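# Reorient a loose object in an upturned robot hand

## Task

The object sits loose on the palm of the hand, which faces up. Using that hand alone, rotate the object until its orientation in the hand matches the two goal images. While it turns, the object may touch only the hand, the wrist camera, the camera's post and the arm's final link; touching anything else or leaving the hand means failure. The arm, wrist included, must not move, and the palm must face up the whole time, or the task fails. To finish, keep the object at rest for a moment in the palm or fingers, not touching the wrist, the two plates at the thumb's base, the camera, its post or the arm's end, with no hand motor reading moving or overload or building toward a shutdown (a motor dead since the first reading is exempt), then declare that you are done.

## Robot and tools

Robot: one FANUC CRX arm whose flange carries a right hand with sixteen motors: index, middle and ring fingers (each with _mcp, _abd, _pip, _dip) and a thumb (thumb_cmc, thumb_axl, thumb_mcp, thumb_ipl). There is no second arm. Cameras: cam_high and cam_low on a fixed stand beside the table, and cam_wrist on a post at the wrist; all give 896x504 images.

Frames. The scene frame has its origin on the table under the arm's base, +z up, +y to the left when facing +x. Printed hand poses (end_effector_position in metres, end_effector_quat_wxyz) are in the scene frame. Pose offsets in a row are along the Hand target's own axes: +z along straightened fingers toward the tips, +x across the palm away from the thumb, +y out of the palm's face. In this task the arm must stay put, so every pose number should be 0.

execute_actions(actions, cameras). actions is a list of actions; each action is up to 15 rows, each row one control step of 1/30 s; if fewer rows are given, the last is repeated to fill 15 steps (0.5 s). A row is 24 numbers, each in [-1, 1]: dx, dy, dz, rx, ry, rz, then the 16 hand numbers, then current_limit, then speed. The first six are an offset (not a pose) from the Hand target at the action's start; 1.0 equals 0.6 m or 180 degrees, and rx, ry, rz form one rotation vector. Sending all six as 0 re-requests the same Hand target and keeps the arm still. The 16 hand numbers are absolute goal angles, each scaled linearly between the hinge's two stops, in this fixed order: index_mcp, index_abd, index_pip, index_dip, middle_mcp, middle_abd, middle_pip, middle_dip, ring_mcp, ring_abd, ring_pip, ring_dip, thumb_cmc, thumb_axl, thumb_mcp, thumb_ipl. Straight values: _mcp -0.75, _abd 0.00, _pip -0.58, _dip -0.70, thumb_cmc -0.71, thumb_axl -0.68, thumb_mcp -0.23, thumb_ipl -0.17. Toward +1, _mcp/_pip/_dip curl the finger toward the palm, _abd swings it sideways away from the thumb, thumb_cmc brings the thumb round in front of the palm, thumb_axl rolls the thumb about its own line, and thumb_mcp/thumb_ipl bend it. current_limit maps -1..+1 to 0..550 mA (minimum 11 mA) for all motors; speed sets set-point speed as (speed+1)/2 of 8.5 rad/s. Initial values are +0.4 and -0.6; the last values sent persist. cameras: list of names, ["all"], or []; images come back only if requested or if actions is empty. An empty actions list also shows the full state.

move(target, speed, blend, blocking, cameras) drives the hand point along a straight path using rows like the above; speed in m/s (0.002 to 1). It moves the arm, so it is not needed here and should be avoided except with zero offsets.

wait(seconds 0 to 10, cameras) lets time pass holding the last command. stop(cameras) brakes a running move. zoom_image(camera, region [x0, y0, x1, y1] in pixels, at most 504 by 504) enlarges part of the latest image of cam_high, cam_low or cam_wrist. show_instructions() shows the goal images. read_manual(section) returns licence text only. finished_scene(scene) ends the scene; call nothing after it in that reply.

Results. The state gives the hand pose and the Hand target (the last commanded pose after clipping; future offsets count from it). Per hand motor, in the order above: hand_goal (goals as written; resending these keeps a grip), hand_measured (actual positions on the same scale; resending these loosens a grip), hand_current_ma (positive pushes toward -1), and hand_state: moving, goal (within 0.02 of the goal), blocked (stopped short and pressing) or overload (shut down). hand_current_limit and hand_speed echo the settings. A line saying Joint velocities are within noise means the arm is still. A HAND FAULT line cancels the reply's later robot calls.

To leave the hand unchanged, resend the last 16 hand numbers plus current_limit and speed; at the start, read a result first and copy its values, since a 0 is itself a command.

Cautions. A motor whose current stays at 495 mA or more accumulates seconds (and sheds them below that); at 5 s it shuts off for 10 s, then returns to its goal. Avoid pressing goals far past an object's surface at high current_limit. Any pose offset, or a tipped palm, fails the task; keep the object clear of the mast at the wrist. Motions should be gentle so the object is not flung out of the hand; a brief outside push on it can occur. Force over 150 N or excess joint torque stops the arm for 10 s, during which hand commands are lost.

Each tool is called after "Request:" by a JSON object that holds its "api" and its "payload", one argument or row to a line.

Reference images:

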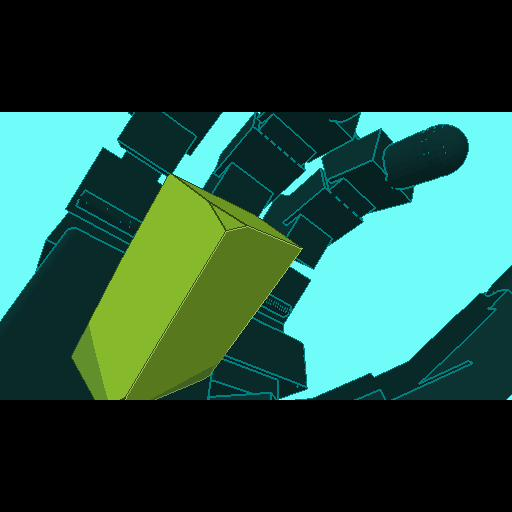

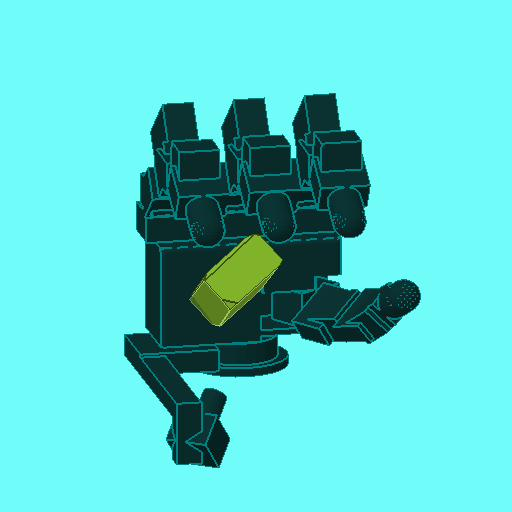

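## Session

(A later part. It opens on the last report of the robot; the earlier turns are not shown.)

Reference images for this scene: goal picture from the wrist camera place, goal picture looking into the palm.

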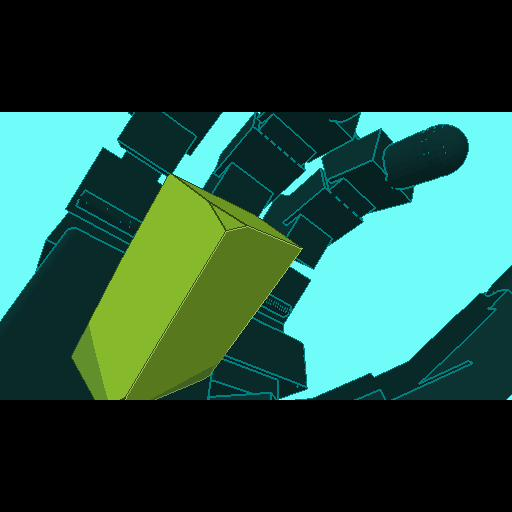

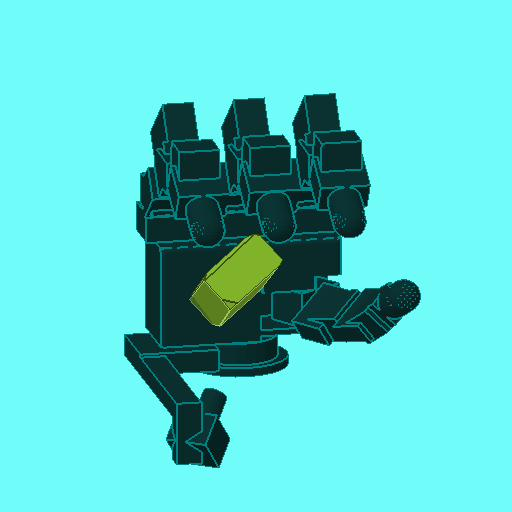

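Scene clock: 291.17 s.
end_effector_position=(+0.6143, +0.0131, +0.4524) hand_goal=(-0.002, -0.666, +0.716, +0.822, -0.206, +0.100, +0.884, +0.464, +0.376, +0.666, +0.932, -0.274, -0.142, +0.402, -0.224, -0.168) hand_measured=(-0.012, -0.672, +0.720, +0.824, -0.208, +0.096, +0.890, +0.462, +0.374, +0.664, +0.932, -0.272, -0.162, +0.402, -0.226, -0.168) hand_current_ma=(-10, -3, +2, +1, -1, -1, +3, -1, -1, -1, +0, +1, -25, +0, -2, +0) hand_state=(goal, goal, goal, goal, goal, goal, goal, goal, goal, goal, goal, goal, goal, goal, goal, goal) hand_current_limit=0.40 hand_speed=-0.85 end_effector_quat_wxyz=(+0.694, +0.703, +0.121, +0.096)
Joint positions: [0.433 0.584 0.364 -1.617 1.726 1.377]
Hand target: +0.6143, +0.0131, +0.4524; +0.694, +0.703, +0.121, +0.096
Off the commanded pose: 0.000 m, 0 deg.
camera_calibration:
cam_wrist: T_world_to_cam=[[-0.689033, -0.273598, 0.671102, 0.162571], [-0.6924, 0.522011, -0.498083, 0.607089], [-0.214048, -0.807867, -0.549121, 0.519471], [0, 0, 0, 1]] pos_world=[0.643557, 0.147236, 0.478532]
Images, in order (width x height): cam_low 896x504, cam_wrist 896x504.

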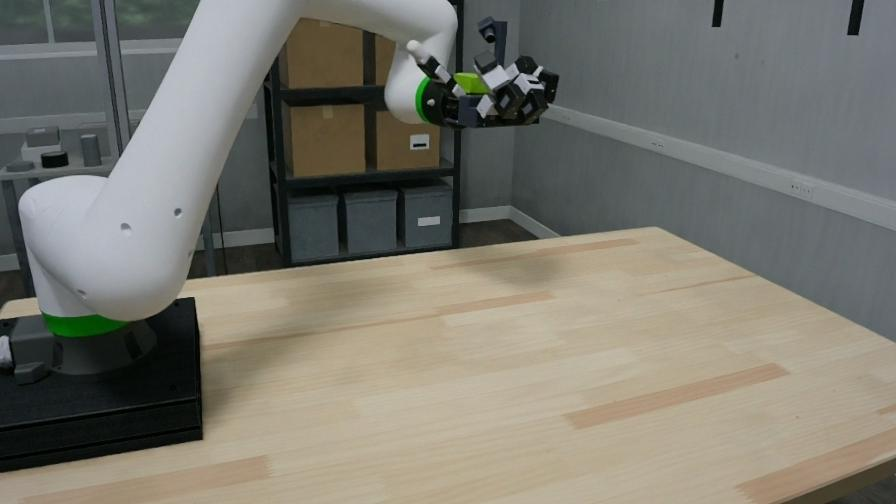

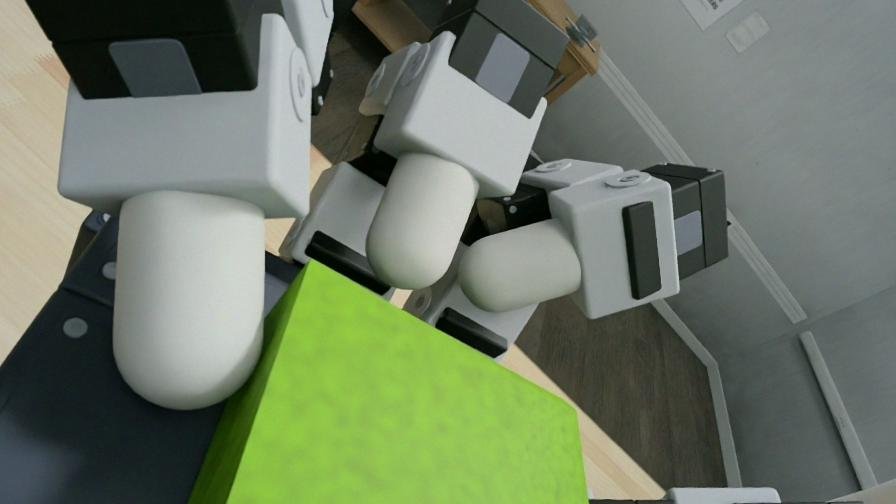

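Request:
{"api": "execute_actions", "payload": {
  "actions": [
    [[0,0,0,0,0,0,-0.0027,-0.6667,0.7153,0.8217,-0.2055,0.1,0.8832,0.4638,0.3767,0.6667,0.9328,-0.2739,0.1429,0.4012,-0.2247,-0.1676,0.4,-0.88]],
    [[0,0,0,0,0,0,-0.0027,-0.6667,0.7153,0.8217,-0.2055,0.1,0.8832,0.4638,0.3767,0.6667,0.9328,-0.2739,0.1429,0.4012,-0.2247,-0.1676,0.4,-0.88]]
  ],
  "cameras": ["cam_wrist", "cam_low"]
}}

Request:
{"api": "zoom_image", "payload": {
  "camera": "cam_low",
  "region": [380, 10, 600, 140]
}}

Scene clock: 293.33 s.
end_effector_position=(+0.6143, +0.0131, +0.4524) hand_goal=(-0.002, -0.666, +0.716, +0.822, -0.206, +0.100, +0.884, +0.464, +0.376, +0.666, +0.932, -0.274, +0.142, +0.402, -0.224, -0.168) hand_measured=(-0.012, -0.672, +0.720, +0.824, -0.208, +0.096, +0.890, +0.462, +0.362, +0.656, +0.902, -0.280, +0.074, +0.400, -0.226, -0.168) hand_current_ma=(-10, -3, +2, +1, -1, -1, +3, -1, -15, -6, -44, -4, -157, -1, -2, +0) hand_state=(goal, goal, goal, goal, goal, goal, goal, goal, goal, goal, blocked, goal, blocked, goal, goal, goal) hand_current_limit=0.40 hand_speed=-0.88 end_effector_quat_wxyz=(+0.694, +0.703, +0.121, +0.096)
Joint positions: [0.433 0.584 0.364 -1.617 1.726 1.377]
Hand target: +0.6143, +0.0131, +0.4524; +0.694, +0.703, +0.121, +0.096
Off the commanded pose: 0.000 m, 0 deg.
camera_calibration:
cam_wrist: T_world_to_cam=[[-0.689033, -0.273598, 0.671102, 0.162571], [-0.6924, 0.522011, -0.498083, 0.607089], [-0.214048, -0.807867, -0.549121, 0.519471], [0, 0, 0, 1]] pos_world=[0.643557, 0.147236, 0.478532]
Images, in order (width x height): cam_low 896x504, cam_wrist 896x504.

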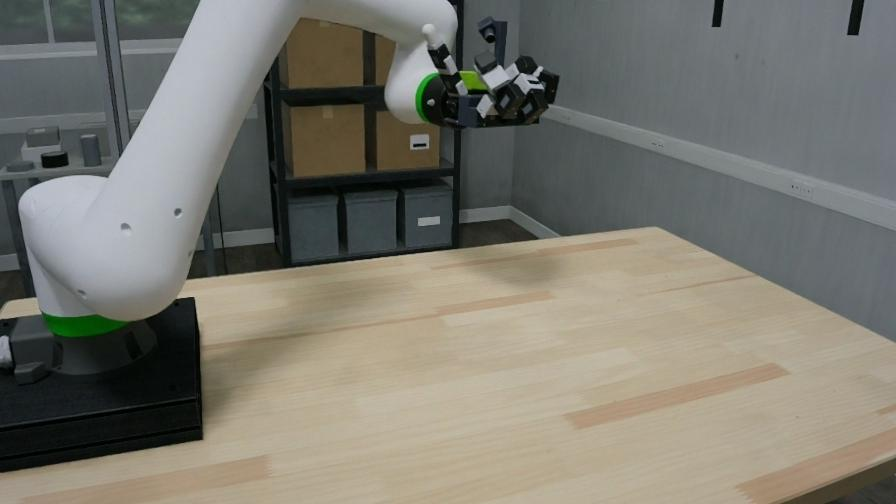

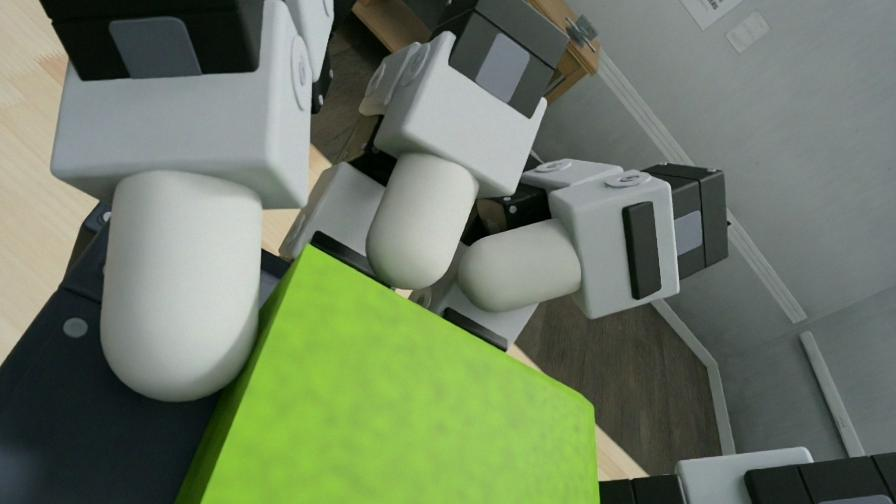

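Scaled by 2.291 from the camera's 896x504 image, which has a finer 1280x720 frame.

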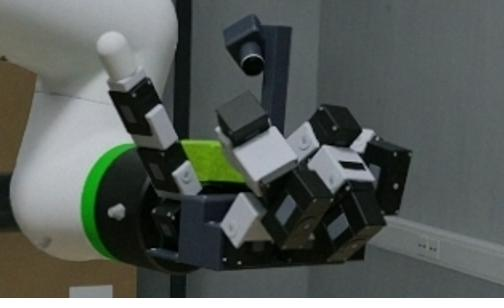

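Request:
{"api": "execute_actions", "payload": {
  "actions": [
    [[0,0,0,0,0,0,-0.0027,-0.6667,0.7153,0.8217,-0.2055,0.1,0.8832,0.4638,0.3767,0.6667,0.9328,-0.2739,-0.7143,0.4012,-0.2247,-0.1676,0.4,-0.82]],
    [[0,0,0,0,0,0,-0.0027,-0.6667,0.7153,0.8217,-0.2055,0.1,0.8832,0.4638,0.3767,0.6667,0.9328,-0.2739,-0.7143,0.4012,-0.2247,-0.1676,0.4,-0.82]],
    [[0,0,0,0,0,0,-0.0027,-0.6667,0.7153,0.8217,-0.2055,0.1,0.8832,0.4638,0.3288,1.0,0.9416,0.0,-0.7143,0.4012,-0.2247,-0.1676,0.4,-0.82]],
    [[0,0,0,0,0,0,-0.0027,-0.6667,0.7153,0.8217,-0.2055,0.1,0.8832,0.4638,0.3288,1.0,0.9416,0.0,-0.7143,0.4012,-0.2247,-0.1676,0.4,-0.85]]
  ],
  "cameras": ["cam_wrist"]
}}

Scene clock: 297.43 s.
end_effector_position=(+0.6143, +0.0131, +0.4524) hand_goal=(-0.002, -0.666, +0.716, +0.822, -0.206, +0.100, +0.884, +0.464, +0.328, +1.000, +0.942, +0.000, -0.714, +0.402, -0.224, -0.168) hand_measured=(-0.012, -0.672, +0.720, +0.824, -0.208, +0.096, +0.890, +0.462, +0.330, +0.998, +0.940, -0.002, -0.722, +0.400, -0.226, -0.168) hand_current_ma=(-10, -3, +2, +1, -1, -1, +3, -1, +1, -1, +0, -1, -5, -1, -2, +0) hand_state=(goal, goal, goal, goal, goal, goal, goal, goal, goal, goal, goal, goal, goal, goal, goal, goal) hand_current_limit=0.40 hand_speed=-0.85 end_effector_quat_wxyz=(+0.694, +0.703, +0.121, +0.096)
Joint positions: [0.433 0.584 0.364 -1.617 1.726 1.377]
Hand target: +0.6143, +0.0131, +0.4524; +0.694, +0.703, +0.121, +0.096
Off the commanded pose: 0.000 m, 0 deg.
camera_calibration:
cam_wrist: T_world_to_cam=[[-0.689033, -0.273598, 0.671102, 0.162571], [-0.6924, 0.522011, -0.498083, 0.607089], [-0.214048, -0.807867, -0.549121, 0.519471], [0, 0, 0, 1]] pos_world=[0.643557, 0.147236, 0.478532]
Images, in order (width x height): cam_wrist 896x504.

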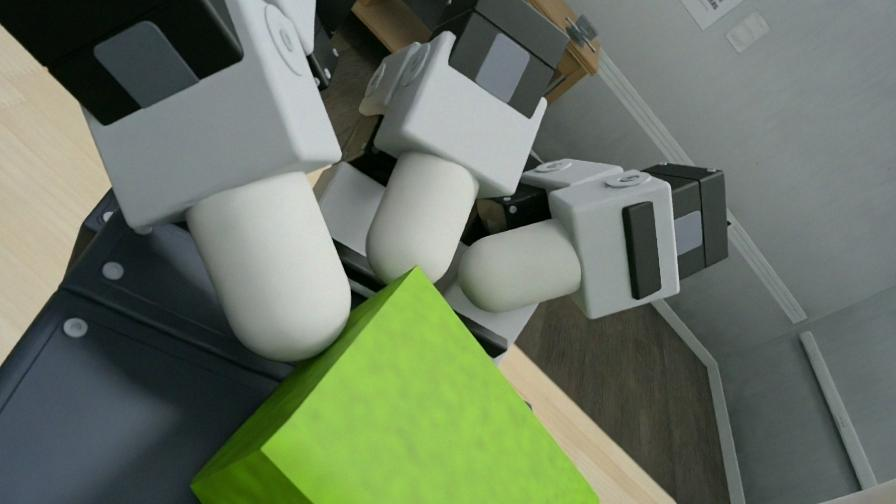

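Request:
{"api": "execute_actions", "payload": {
  "actions": [
    [[0,0,0,0,0,0,-0.0027,-0.6667,0.7153,0.8217,-0.2055,0.1,0.8832,0.4638,0.3288,1.0,0.9416,0.0,-0.2857,0.2503,-0.2247,-0.1676,0.4,-0.85]],
    [[0,0,0,0,0,0,-0.0027,-0.6667,0.7153,0.8217,-0.2055,0.1,0.8832,0.4638,0.3288,1.0,0.9416,0.0,-0.2857,0.2503,-0.2247,-0.1676,0.4,-0.85]],
    [[0,0,0,0,0,0,-0.0027,-0.6667,0.7153,0.8217,-0.2055,0.1,0.8832,0.4638,0.3288,1.0,0.9416,0.0,-0.0714,0.1916,-0.2247,-0.1676,0.4,-0.85]]
  ],
  "cameras": ["cam_wrist", "cam_low"]
}}

Request:
{"api": "zoom_image", "payload": {
  "camera": "cam_low",
  "region": [380, 10, 600, 140]
}}

Scene clock: 301.43 s.
end_effector_position=(+0.6143, +0.0131, +0.4524) hand_goal=(-0.002, -0.666, +0.716, +0.822, -0.206, +0.100, +0.884, +0.464, +0.328, +1.000, +0.942, +0.000, -0.072, +0.192, -0.224, -0.168) hand_measured=(-0.012, -0.672, +0.720, +0.824, -0.208, +0.096, +0.890, +0.462, +0.326, +0.998, +0.938, -0.002, -0.098, +0.196, -0.226, -0.168) hand_current_ma=(-10, -3, +2, +1, -1, -1, +3, -1, -2, -1, -3, -1, -36, +2, -2, +0) hand_state=(goal, goal, goal, goal, goal, goal, goal, goal, goal, goal, goal, goal, blocked, goal, goal, goal) hand_current_limit=0.40 hand_speed=-0.85 end_effector_quat_wxyz=(+0.694, +0.703, +0.121, +0.096)
Joint positions: [0.433 0.584 0.364 -1.617 1.726 1.377]
Hand target: +0.6143, +0.0131, +0.4524; +0.694, +0.703, +0.121, +0.096
Off the commanded pose: 0.000 m, 0 deg.
camera_calibration:
cam_wrist: T_world_to_cam=[[-0.689033, -0.273598, 0.671102, 0.162571], [-0.6924, 0.522011, -0.498083, 0.607089], [-0.214048, -0.807867, -0.549121, 0.519471], [0, 0, 0, 1]] pos_world=[0.643557, 0.147236, 0.478532]
Images, in order (width x height): cam_low 896x504, cam_wrist 896x504.

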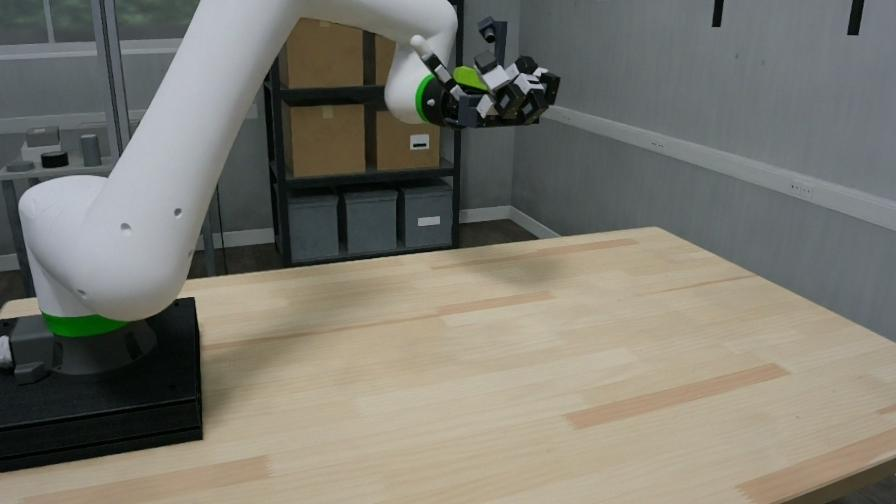

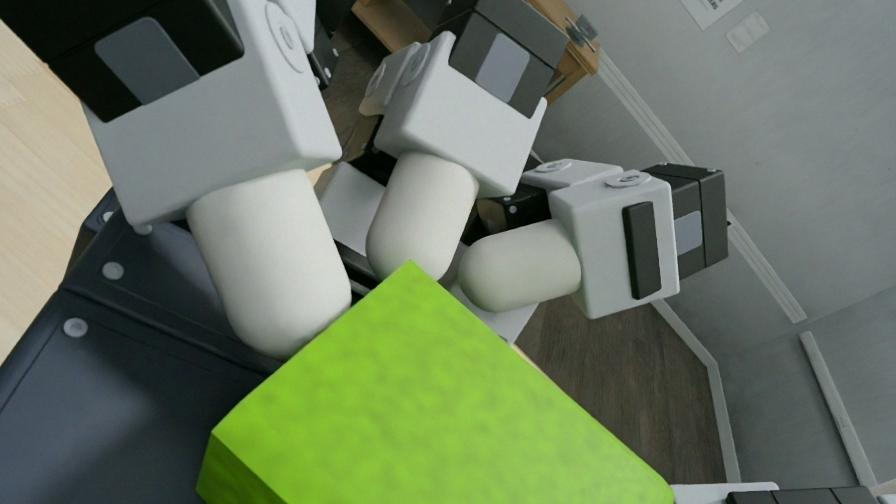

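Scaled by 2.291 from the camera's 896x504 image, which has a finer 1280x720 frame.

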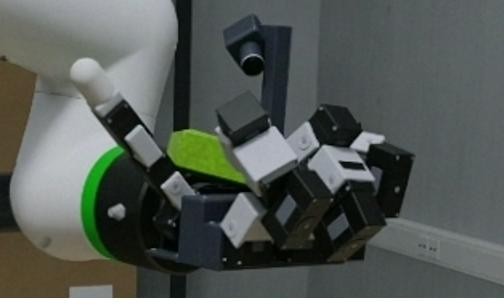

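Request:
{"api": "execute_actions", "payload": {
  "actions": [
    [[0,0,0,0,0,0,-0.0027,-0.6667,0.7153,0.8217,-0.2055,0.1,0.8832,0.4638,0.3288,1.0,0.9416,0.0,0.1429,0.1485,-0.2247,-0.1676,0.4,-0.88]]
  ],
  "cameras": ["cam_wrist", "cam_low"]
}}

Request:
{"api": "zoom_image", "payload": {
  "camera": "cam_low",
  "region": [380, 10, 600, 140]
}}

Scene clock: 303.70 s.
end_effector_position=(+0.6143, +0.0131, +0.4524) hand_goal=(-0.002, -0.666, +0.716, +0.822, -0.206, +0.100, +0.884, +0.464, +0.328, +1.000, +0.942, +0.000, +0.142, +0.148, -0.224, -0.168) hand_measured=(-0.012, -0.672, +0.720, +0.824, -0.208, +0.096, +0.890, +0.462, +0.326, +0.998, +0.938, -0.002, +0.116, +0.152, -0.226, -0.168) hand_current_ma=(-10, -3, +2, +1, -1, -1, +3, -1, -2, -1, -3, -1, -37, +3, -2, +0) hand_state=(goal, goal, goal, goal, goal, goal, goal, goal, goal, goal, goal, goal, blocked, goal, goal, goal) hand_current_limit=0.40 hand_speed=-0.88 end_effector_quat_wxyz=(+0.694, +0.703, +0.121, +0.096)
Joint positions: [0.433 0.584 0.364 -1.617 1.726 1.377]
Hand target: +0.6143, +0.0131, +0.4524; +0.694, +0.703, +0.121, +0.096
Off the commanded pose: 0.000 m, 0 deg.
camera_calibration:
cam_wrist: T_world_to_cam=[[-0.689033, -0.273598, 0.671102, 0.162571], [-0.6924, 0.522011, -0.498083, 0.607089], [-0.214048, -0.807867, -0.549121, 0.519471], [0, 0, 0, 1]] pos_world=[0.643557, 0.147236, 0.478532]
Images, in order (width x height): cam_low 896x504, cam_wrist 896x504.

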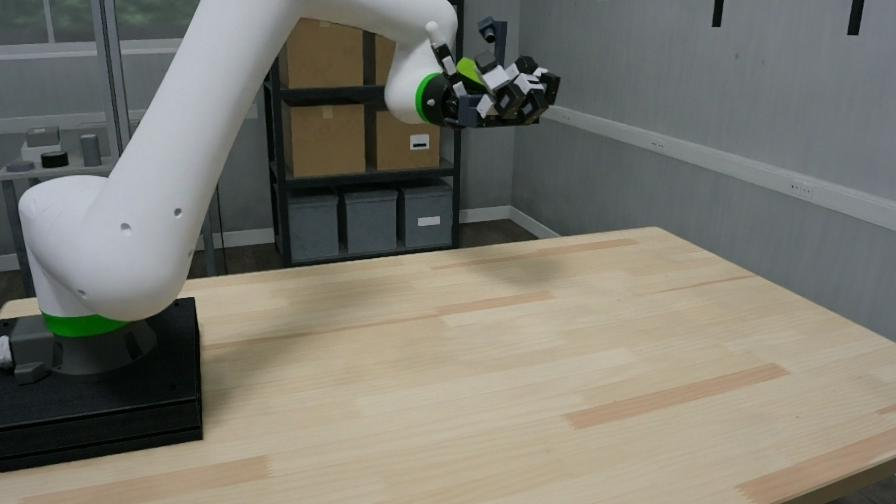

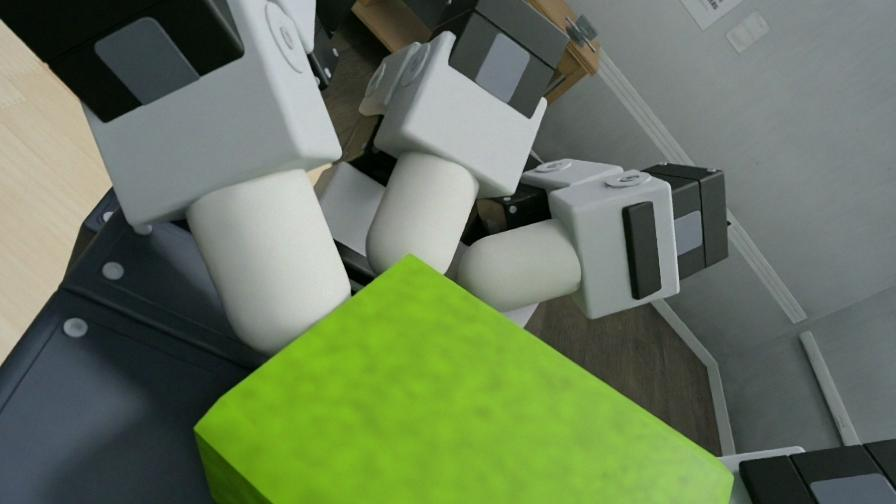

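Scaled by 2.291 from the camera's 896x504 image, which has a finer 1280x720 frame.

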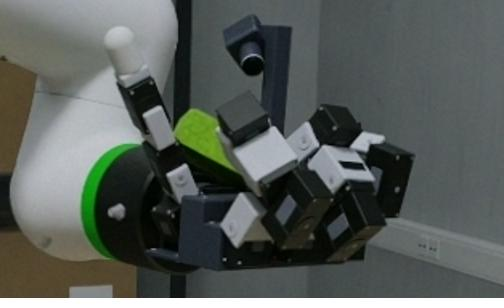

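Request:
{"api": "execute_actions", "payload": {
  "actions": [
    [[0,0,0,0,0,0,-0.0027,-0.6667,0.7153,0.8217,-0.2055,0.1,0.8832,0.4638,0.3288,1.0,0.9416,0.0,0.3571,0.1222,-0.2247,-0.1676,0.4,-0.88]]
  ],
  "cameras": ["cam_wrist", "cam_low"]
}}

Request:
{"api": "zoom_image", "payload": {
  "camera": "cam_low",
  "region": [380, 10, 600, 140]
}}

Scene clock: 305.37 s.
end_effector_position=(+0.6143, +0.0131, +0.4524) hand_goal=(-0.002, -0.666, +0.716, +0.822, -0.206, +0.100, +0.884, +0.464, +0.328, +1.000, +0.942, +0.000, +0.358, +0.122, -0.224, -0.168) hand_measured=(-0.012, -0.672, +0.720, +0.824, -0.208, +0.096, +0.890, +0.462, +0.326, +0.998, +0.940, -0.002, +0.338, +0.124, -0.226, -0.168) hand_current_ma=(-10, -3, +2, +1, -1, -1, +3, -1, -1, -1, -1, -1, -26, +2, -2, +0) hand_state=(goal, goal, goal, goal, goal, goal, goal, goal, goal, goal, goal, goal, blocked, goal, goal, goal) hand_current_limit=0.40 hand_speed=-0.88 end_effector_quat_wxyz=(+0.694, +0.703, +0.121, +0.096)
Joint positions: [0.433 0.584 0.364 -1.617 1.726 1.377]
Hand target: +0.6143, +0.0131, +0.4524; +0.694, +0.703, +0.121, +0.096
Off the commanded pose: 0.000 m, 0 deg.
camera_calibration:
cam_wrist: T_world_to_cam=[[-0.689033, -0.273598, 0.671102, 0.162571], [-0.6924, 0.522011, -0.498083, 0.607089], [-0.214048, -0.807867, -0.549121, 0.519471], [0, 0, 0, 1]] pos_world=[0.643557, 0.147236, 0.478532]
Images, in order (width x height): cam_low 896x504, cam_wrist 896x504.

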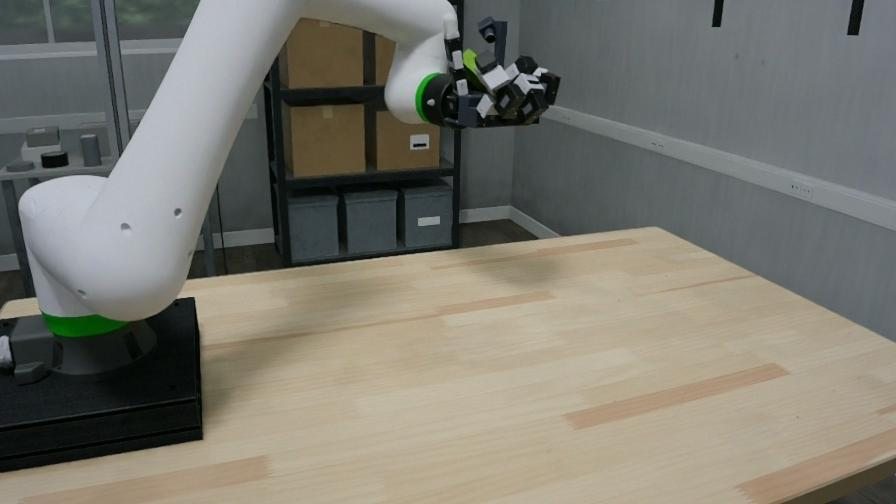

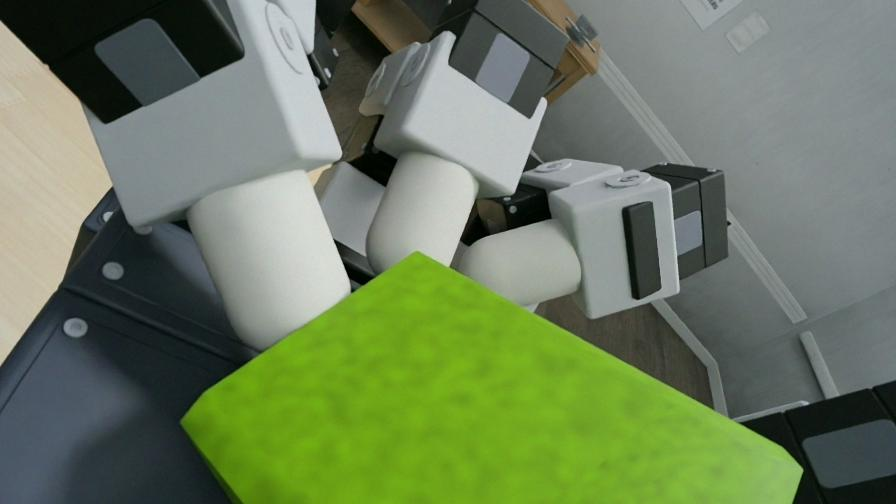

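Scaled by 2.291 from the camera's 896x504 image, which has a finer 1280x720 frame.

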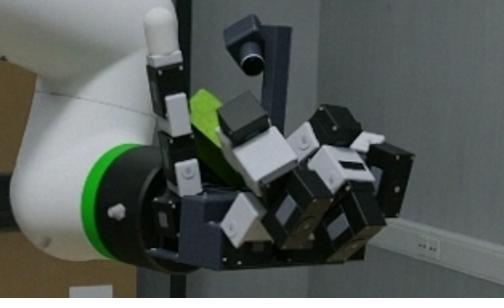

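Request:
{"api": "execute_actions", "payload": {
  "actions": [
    [[0,0,0,0,0,0,-0.0027,-0.6667,0.7153,0.8217,-0.2055,0.1,0.8832,0.4638,0.3288,1.0,0.9416,0.0,0.5714,0.1138,-0.2247,-0.1676,0.4,-0.88]]
  ],
  "cameras": ["cam_wrist", "cam_low"]
}}

Request:
{"api": "zoom_image", "payload": {
  "camera": "cam_low",
  "region": [380, 10, 600, 140]
}}

Scene clock: 306.53 s.
end_effector_position=(+0.6143, +0.0131, +0.4524) hand_goal=(-0.002, -0.666, +0.716, +0.822, -0.206, +0.100, +0.884, +0.464, +0.328, +1.000, +0.942, +0.000, +0.572, +0.114, -0.224, -0.168) hand_measured=(-0.012, -0.672, +0.720, +0.824, -0.208, +0.096, +0.890, +0.462, +0.332, +0.984, +0.938, +0.004, +0.400, +0.122, -0.250, -0.168) hand_current_ma=(-10, -3, +2, +1, -1, -1, +3, -1, +2, -15, -2, +2, -385, +7, -54, +0) hand_state=(goal, goal, goal, goal, goal, goal, goal, goal, goal, goal, goal, goal, blocked, goal, blocked, goal) hand_current_limit=0.40 hand_speed=-0.88 end_effector_quat_wxyz=(+0.694, +0.703, +0.121, +0.096)
Joint positions: [0.433 0.584 0.364 -1.617 1.726 1.377]
Hand target: +0.6143, +0.0131, +0.4524; +0.694, +0.703, +0.121, +0.096
Off the commanded pose: 0.000 m, 0 deg.
camera_calibration:
cam_wrist: T_world_to_cam=[[-0.689033, -0.273598, 0.671102, 0.162571], [-0.6924, 0.522011, -0.498083, 0.607089], [-0.214048, -0.807867, -0.549121, 0.519471], [0, 0, 0, 1]] pos_world=[0.643557, 0.147236, 0.478532]
Images, in order (width x height): cam_low 896x504, cam_wrist 896x504.

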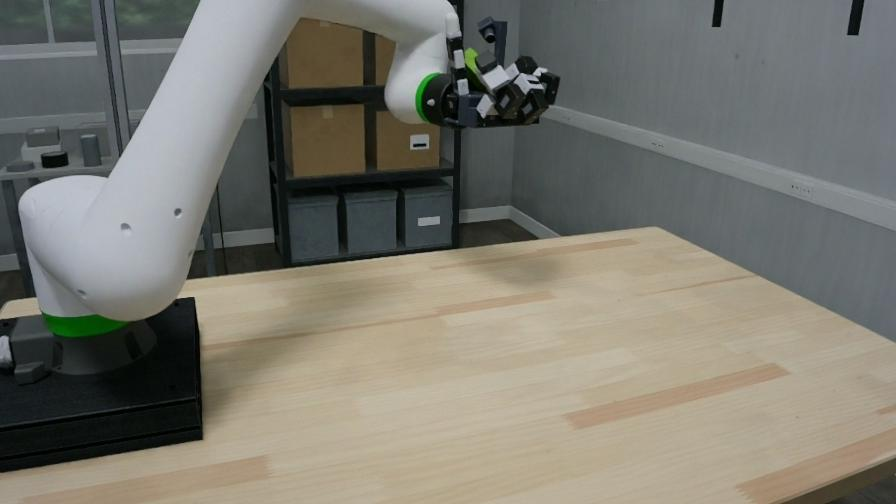

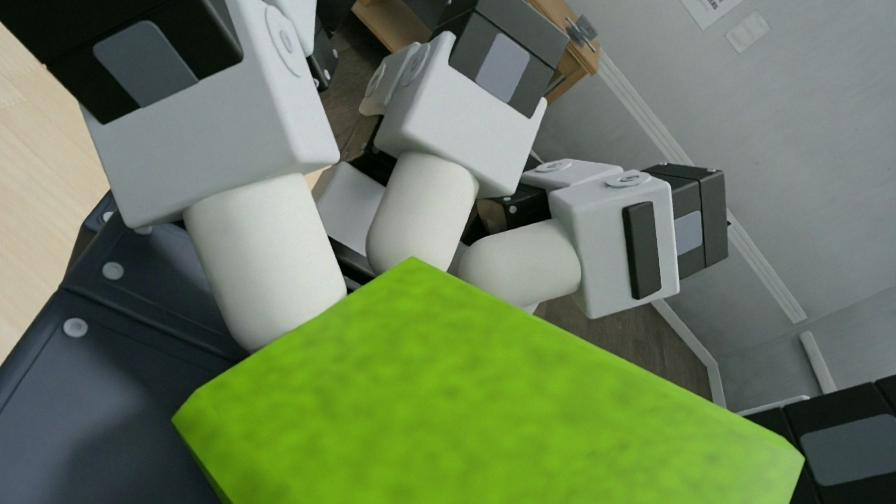

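Scaled by 2.291 from the camera's 896x504 image, which has a finer 1280x720 frame.

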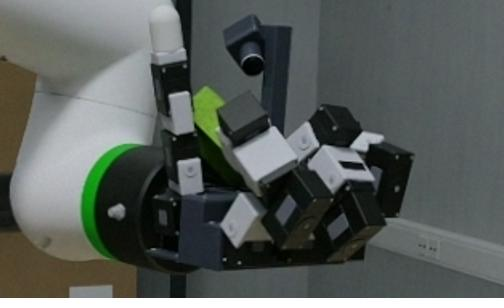

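Request:
{"api": "execute_actions", "payload": {
  "actions": [],
  "cameras": ["cam_high", "cam_low", "cam_wrist"]
}}

Request:
{"api": "zoom_image", "payload": {
  "camera": "cam_high",
  "region": [400, 100, 560, 220]
}}

Scene clock: 310.37 s.
end_effector_position=(+0.6143, +0.0131, +0.4524) hand_goal=(-0.002, -0.666, +0.716, +0.822, -0.206, +0.100, +0.884, +0.464, +0.328, +1.000, +0.942, +0.000, +0.572, +0.114, -0.224, -0.168) hand_measured=(-0.012, -0.672, +0.720, +0.824, -0.208, +0.096, +0.890, +0.462, +0.332, +0.984, +0.938, +0.004, +0.400, +0.122, -0.250, -0.168) hand_current_ma=(-10, -3, +2, +1, -1, -1, +3, -1, +2, -15, -2, +2, -385, +7, -54, +0) hand_state=(goal, goal, goal, goal, goal, goal, goal, goal, goal, goal, goal, goal, blocked, goal, blocked, goal) hand_current_limit=0.40 hand_speed=-0.88 end_effector_quat_wxyz=(+0.694, +0.703, +0.121, +0.096)
Joint positions: [0.433 0.584 0.364 -1.617 1.726 1.377]
Joint velocities: within noise
Hand target: +0.6143, +0.0131, +0.4524; +0.694, +0.703, +0.121, +0.096
Off the commanded pose: 0.000 m, 0 deg.
camera_calibration:
cam_wrist: T_world_to_cam=[[-0.689033, -0.273598, 0.671102, 0.162571], [-0.6924, 0.522011, -0.498083, 0.607089], [-0.214048, -0.807867, -0.549121, 0.519471], [0, 0, 0, 1]] pos_world=[0.643557, 0.147236, 0.478532]

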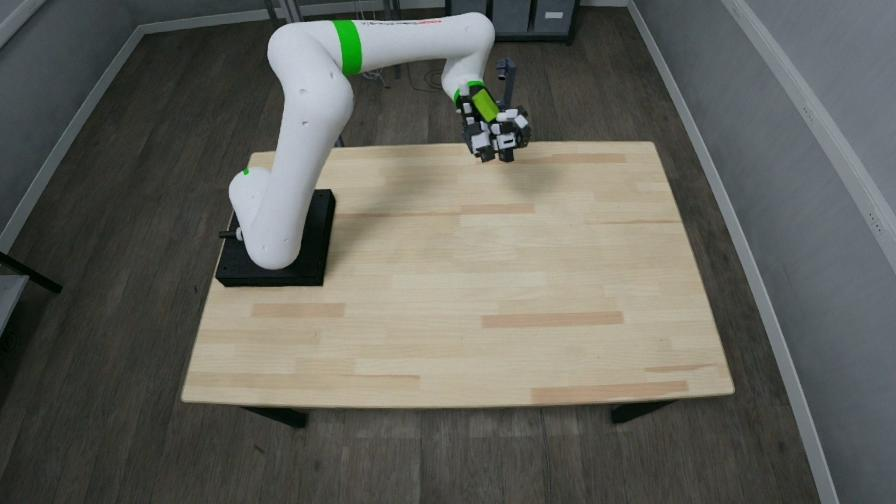

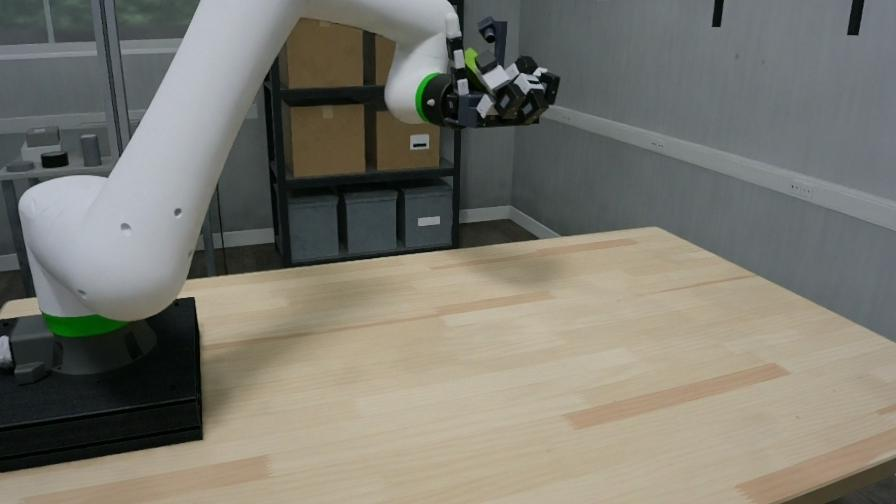

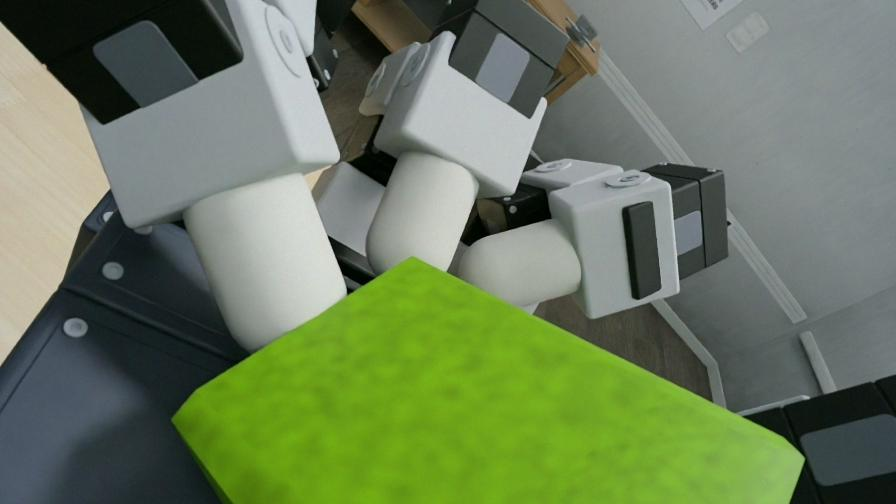

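Scaled by 3.150 from the camera's 896x504 image, which has a finer 1280x720 frame.

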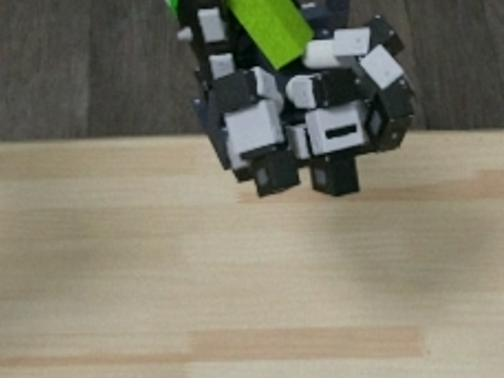

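Request:
{"api": "zoom_image", "payload": {
  "camera": "cam_high",
  "region": [440, 40, 550, 170]
}}

Request:
{"api": "zoom_image", "payload": {
  "camera": "cam_low",
  "region": [410, 10, 580, 140]
}}

Scaled by 3.877 from the camera's 896x504 image, which has a finer 1280x720 frame.

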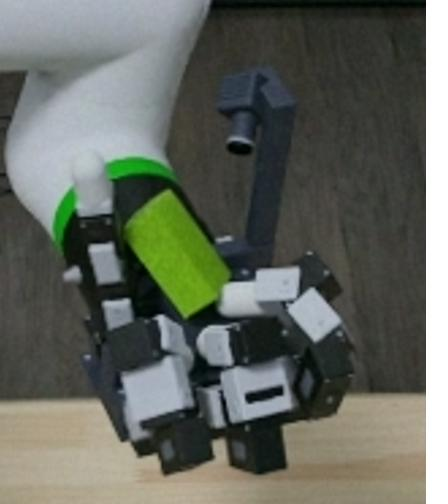

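Scaled by 2.965 from the camera's 896x504 image, which has a finer 1280x720 frame.

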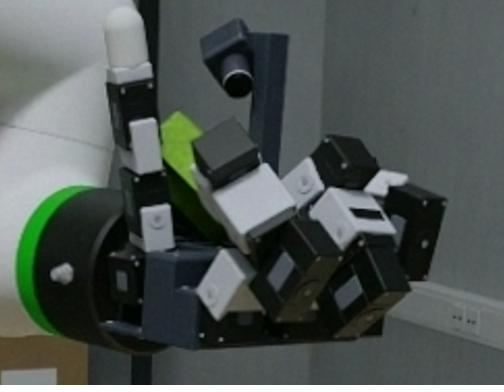

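Request:
{"api": "execute_actions", "payload": {
  "actions": [
    [[0,0,0,0,0,0,-0.0027,-0.6667,0.7153,0.8217,-0.0466,0.0,0.2818,0.5928,0.3288,1.0,0.9416,0.0,0.4286,0.1138,-0.2247,-0.1676,0.4,-0.75]],
    [[0,0,0,0,0,0,-0.0027,-0.6667,0.7153,0.8217,0.1233,0.0,0.5401,0.158,0.3288,1.0,0.9416,0.0,0.4286,0.1138,-0.2247,-0.1676,0.4,-0.8]],
    [[0,0,0,0,0,0,-0.0027,-0.6667,0.7153,0.8217,0.1507,0.0,0.5912,0.242,0.3288,1.0,0.9416,0.0,0.4286,0.1138,-0.2247,-0.1676,0.4,-0.85]]
  ],
  "cameras": ["cam_wrist", "cam_low", "cam_high"]
}}

Request:
{"api": "zoom_image", "payload": {
  "camera": "cam_high",
  "region": [440, 40, 550, 170]
}}

Request:
{"api": "zoom_image", "payload": {
  "camera": "cam_low",
  "region": [410, 10, 580, 140]
}}

Scene clock: 315.50 s.
end_effector_position=(+0.6143, +0.0131, +0.4524) hand_goal=(-0.002, -0.666, +0.716, +0.822, +0.150, +0.000, +0.592, +0.242, +0.328, +1.000, +0.942, +0.000, +0.428, +0.114, -0.224, -0.168) hand_measured=(-0.012, -0.672, +0.720, +0.824, +0.126, +0.002, +0.578, +0.242, +0.334, +0.994, +0.940, +0.002, +0.410, +0.118, -0.234, -0.168) hand_current_ma=(-10, -3, +2, +1, -34, +1, -16, +0, +6, -3, -1, +1, -23, +4, -11, +0) hand_state=(goal, goal, goal, goal, blocked, goal, goal, goal, goal, goal, goal, goal, goal, goal, goal, goal) hand_current_limit=0.40 hand_speed=-0.85 end_effector_quat_wxyz=(+0.694, +0.703, +0.121, +0.096)
Joint positions: [0.433 0.584 0.364 -1.617 1.726 1.377]
Hand target: +0.6143, +0.0131, +0.4524; +0.694, +0.703, +0.121, +0.096
Off the commanded pose: 0.000 m, 0 deg.
camera_calibration:
cam_wrist: T_world_to_cam=[[-0.689033, -0.273598, 0.671102, 0.162571], [-0.6924, 0.522011, -0.498083, 0.607089], [-0.214048, -0.807867, -0.549121, 0.519471], [0, 0, 0, 1]] pos_world=[0.643557, 0.147236, 0.478532]

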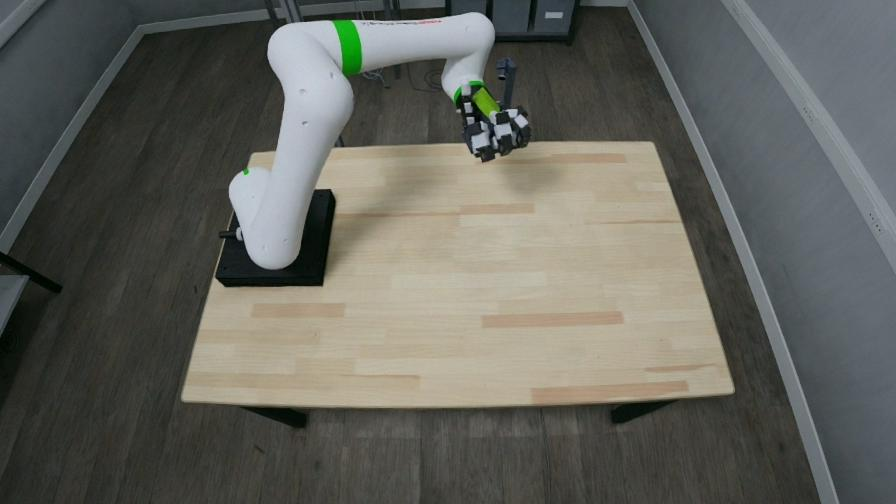

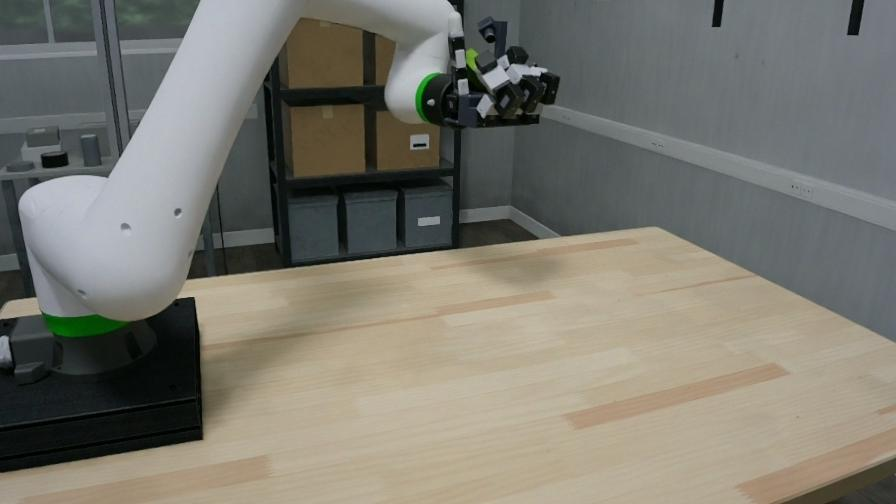

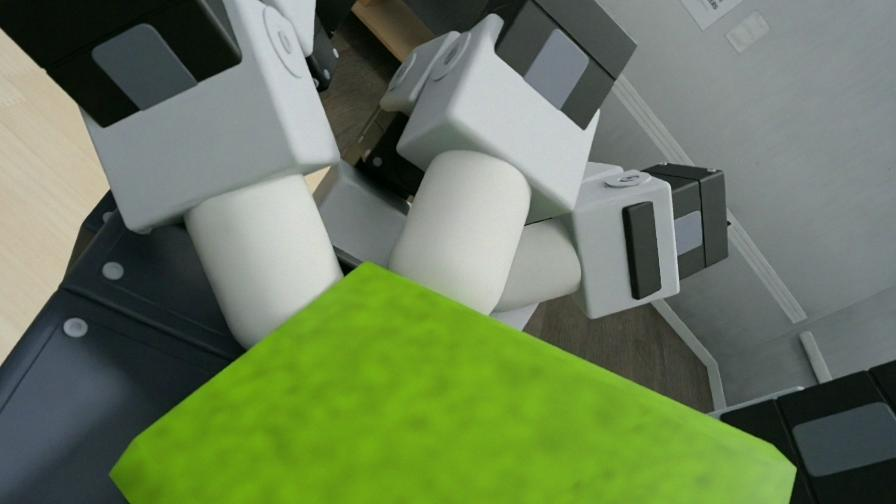

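Scaled by 3.877 from the camera's 896x504 image, which has a finer 1280x720 frame.

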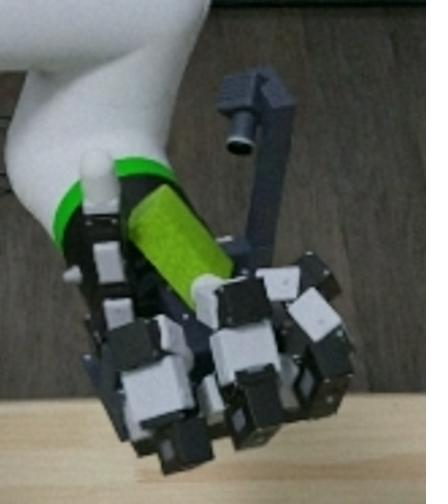

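Scaled by 2.965 from the camera's 896x504 image, which has a finer 1280x720 frame.

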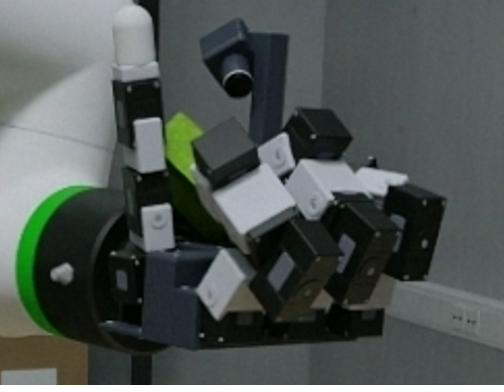

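Request:
{"api": "execute_actions", "payload": {
  "actions": [
    [[0,0,0,0,0,0,-0.0027,-0.6667,0.7153,0.8217,-0.0466,0.0,0.2818,0.5928,0.3288,1.0,0.9416,0.0,0.2,0.15,-0.2247,-0.1676,0.4,-0.75]],
    [[0,0,0,0,0,0,-0.0027,-0.6667,0.7153,0.8217,-0.0466,0.0,0.2818,0.5928,0.3288,1.0,0.9416,0.0,-0.7143,0.4012,-0.2247,-0.1676,0.4,-0.8]],
    [[0,0,0,0,0,0,-0.0027,-0.6667,0.7153,0.8217,-0.0466,0.0,0.2818,0.5928,0.3288,1.0,0.9416,0.0,-0.7143,0.4012,-0.2247,-0.1676,0.4,-0.8]]
  ],
  "cameras": ["cam_wrist", "cam_high", "cam_low"]
}}

Request:
{"api": "zoom_image", "payload": {
  "camera": "cam_high",
  "region": [440, 40, 550, 170]
}}

Scene clock: 322.37 s.
end_effector_position=(+0.6143, +0.0131, +0.4524) hand_goal=(-0.002, -0.666, +0.716, +0.822, -0.046, +0.000, +0.282, +0.592, +0.328, +1.000, +0.942, +0.000, -0.714, +0.402, -0.224, -0.168) hand_measured=(-0.012, -0.672, +0.720, +0.824, -0.048, +0.002, +0.286, +0.590, +0.330, +0.998, +0.942, +0.002, -0.720, +0.400, -0.228, -0.168) hand_current_ma=(-10, -3, +2, +1, -1, +1, +2, -1, +1, -1, +0, +1, -5, -1, -4, +0) hand_state=(goal, goal, goal, goal, goal, goal, goal, goal, goal, goal, goal, goal, goal, goal, goal, goal) hand_current_limit=0.40 hand_speed=-0.80 end_effector_quat_wxyz=(+0.694, +0.703, +0.121, +0.096)
Joint positions: [0.433 0.584 0.364 -1.617 1.726 1.377]
Hand target: +0.6143, +0.0131, +0.4524; +0.694, +0.703, +0.121, +0.096
Off the commanded pose: 0.000 m, 0 deg.
camera_calibration:
cam_wrist: T_world_to_cam=[[-0.689033, -0.273598, 0.671102, 0.162571], [-0.6924, 0.522011, -0.498083, 0.607089], [-0.214048, -0.807867, -0.549121, 0.519471], [0, 0, 0, 1]] pos_world=[0.643557, 0.147236, 0.478532]

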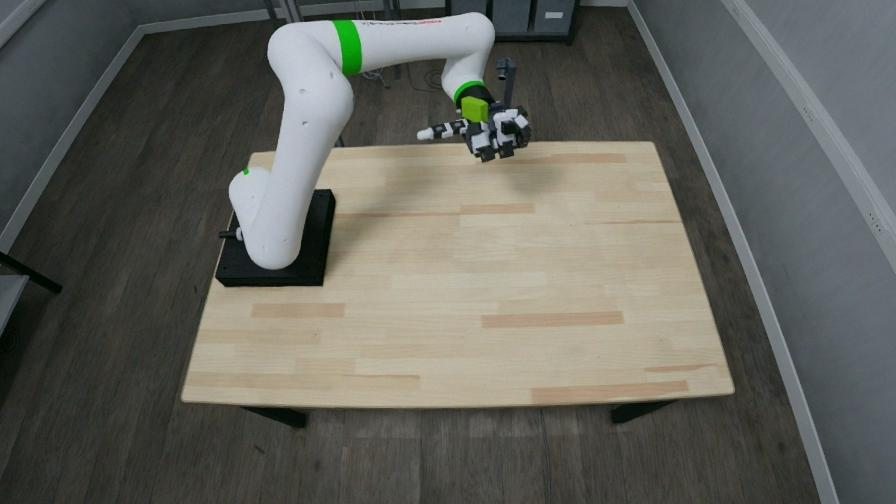

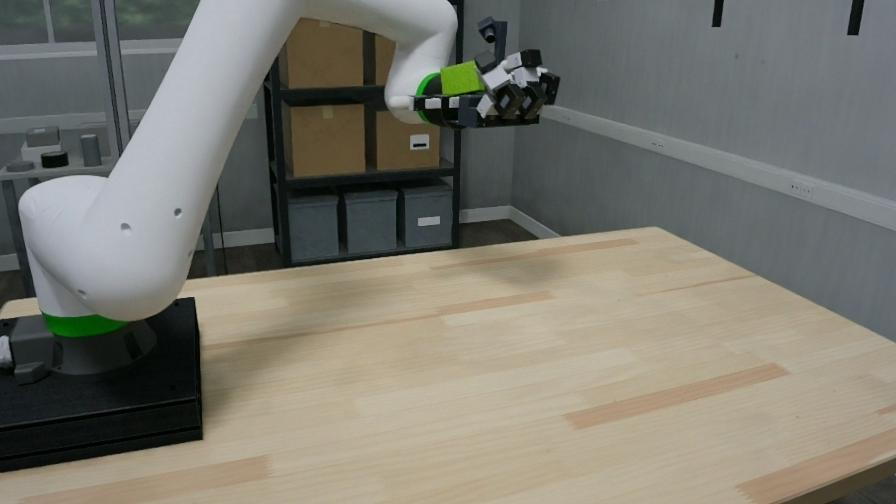

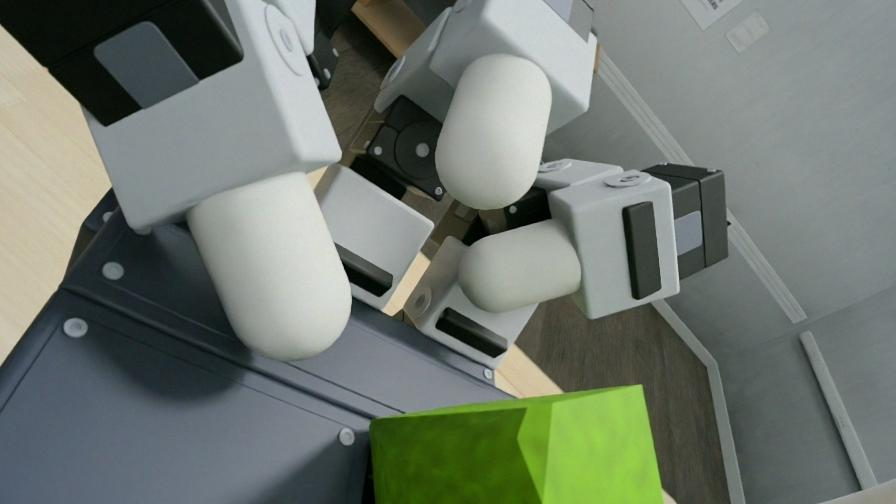

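Scaled by 3.877 from the camera's 896x504 image, which has a finer 1280x720 frame.

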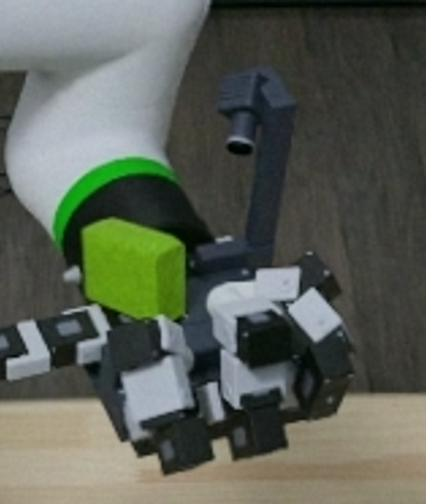

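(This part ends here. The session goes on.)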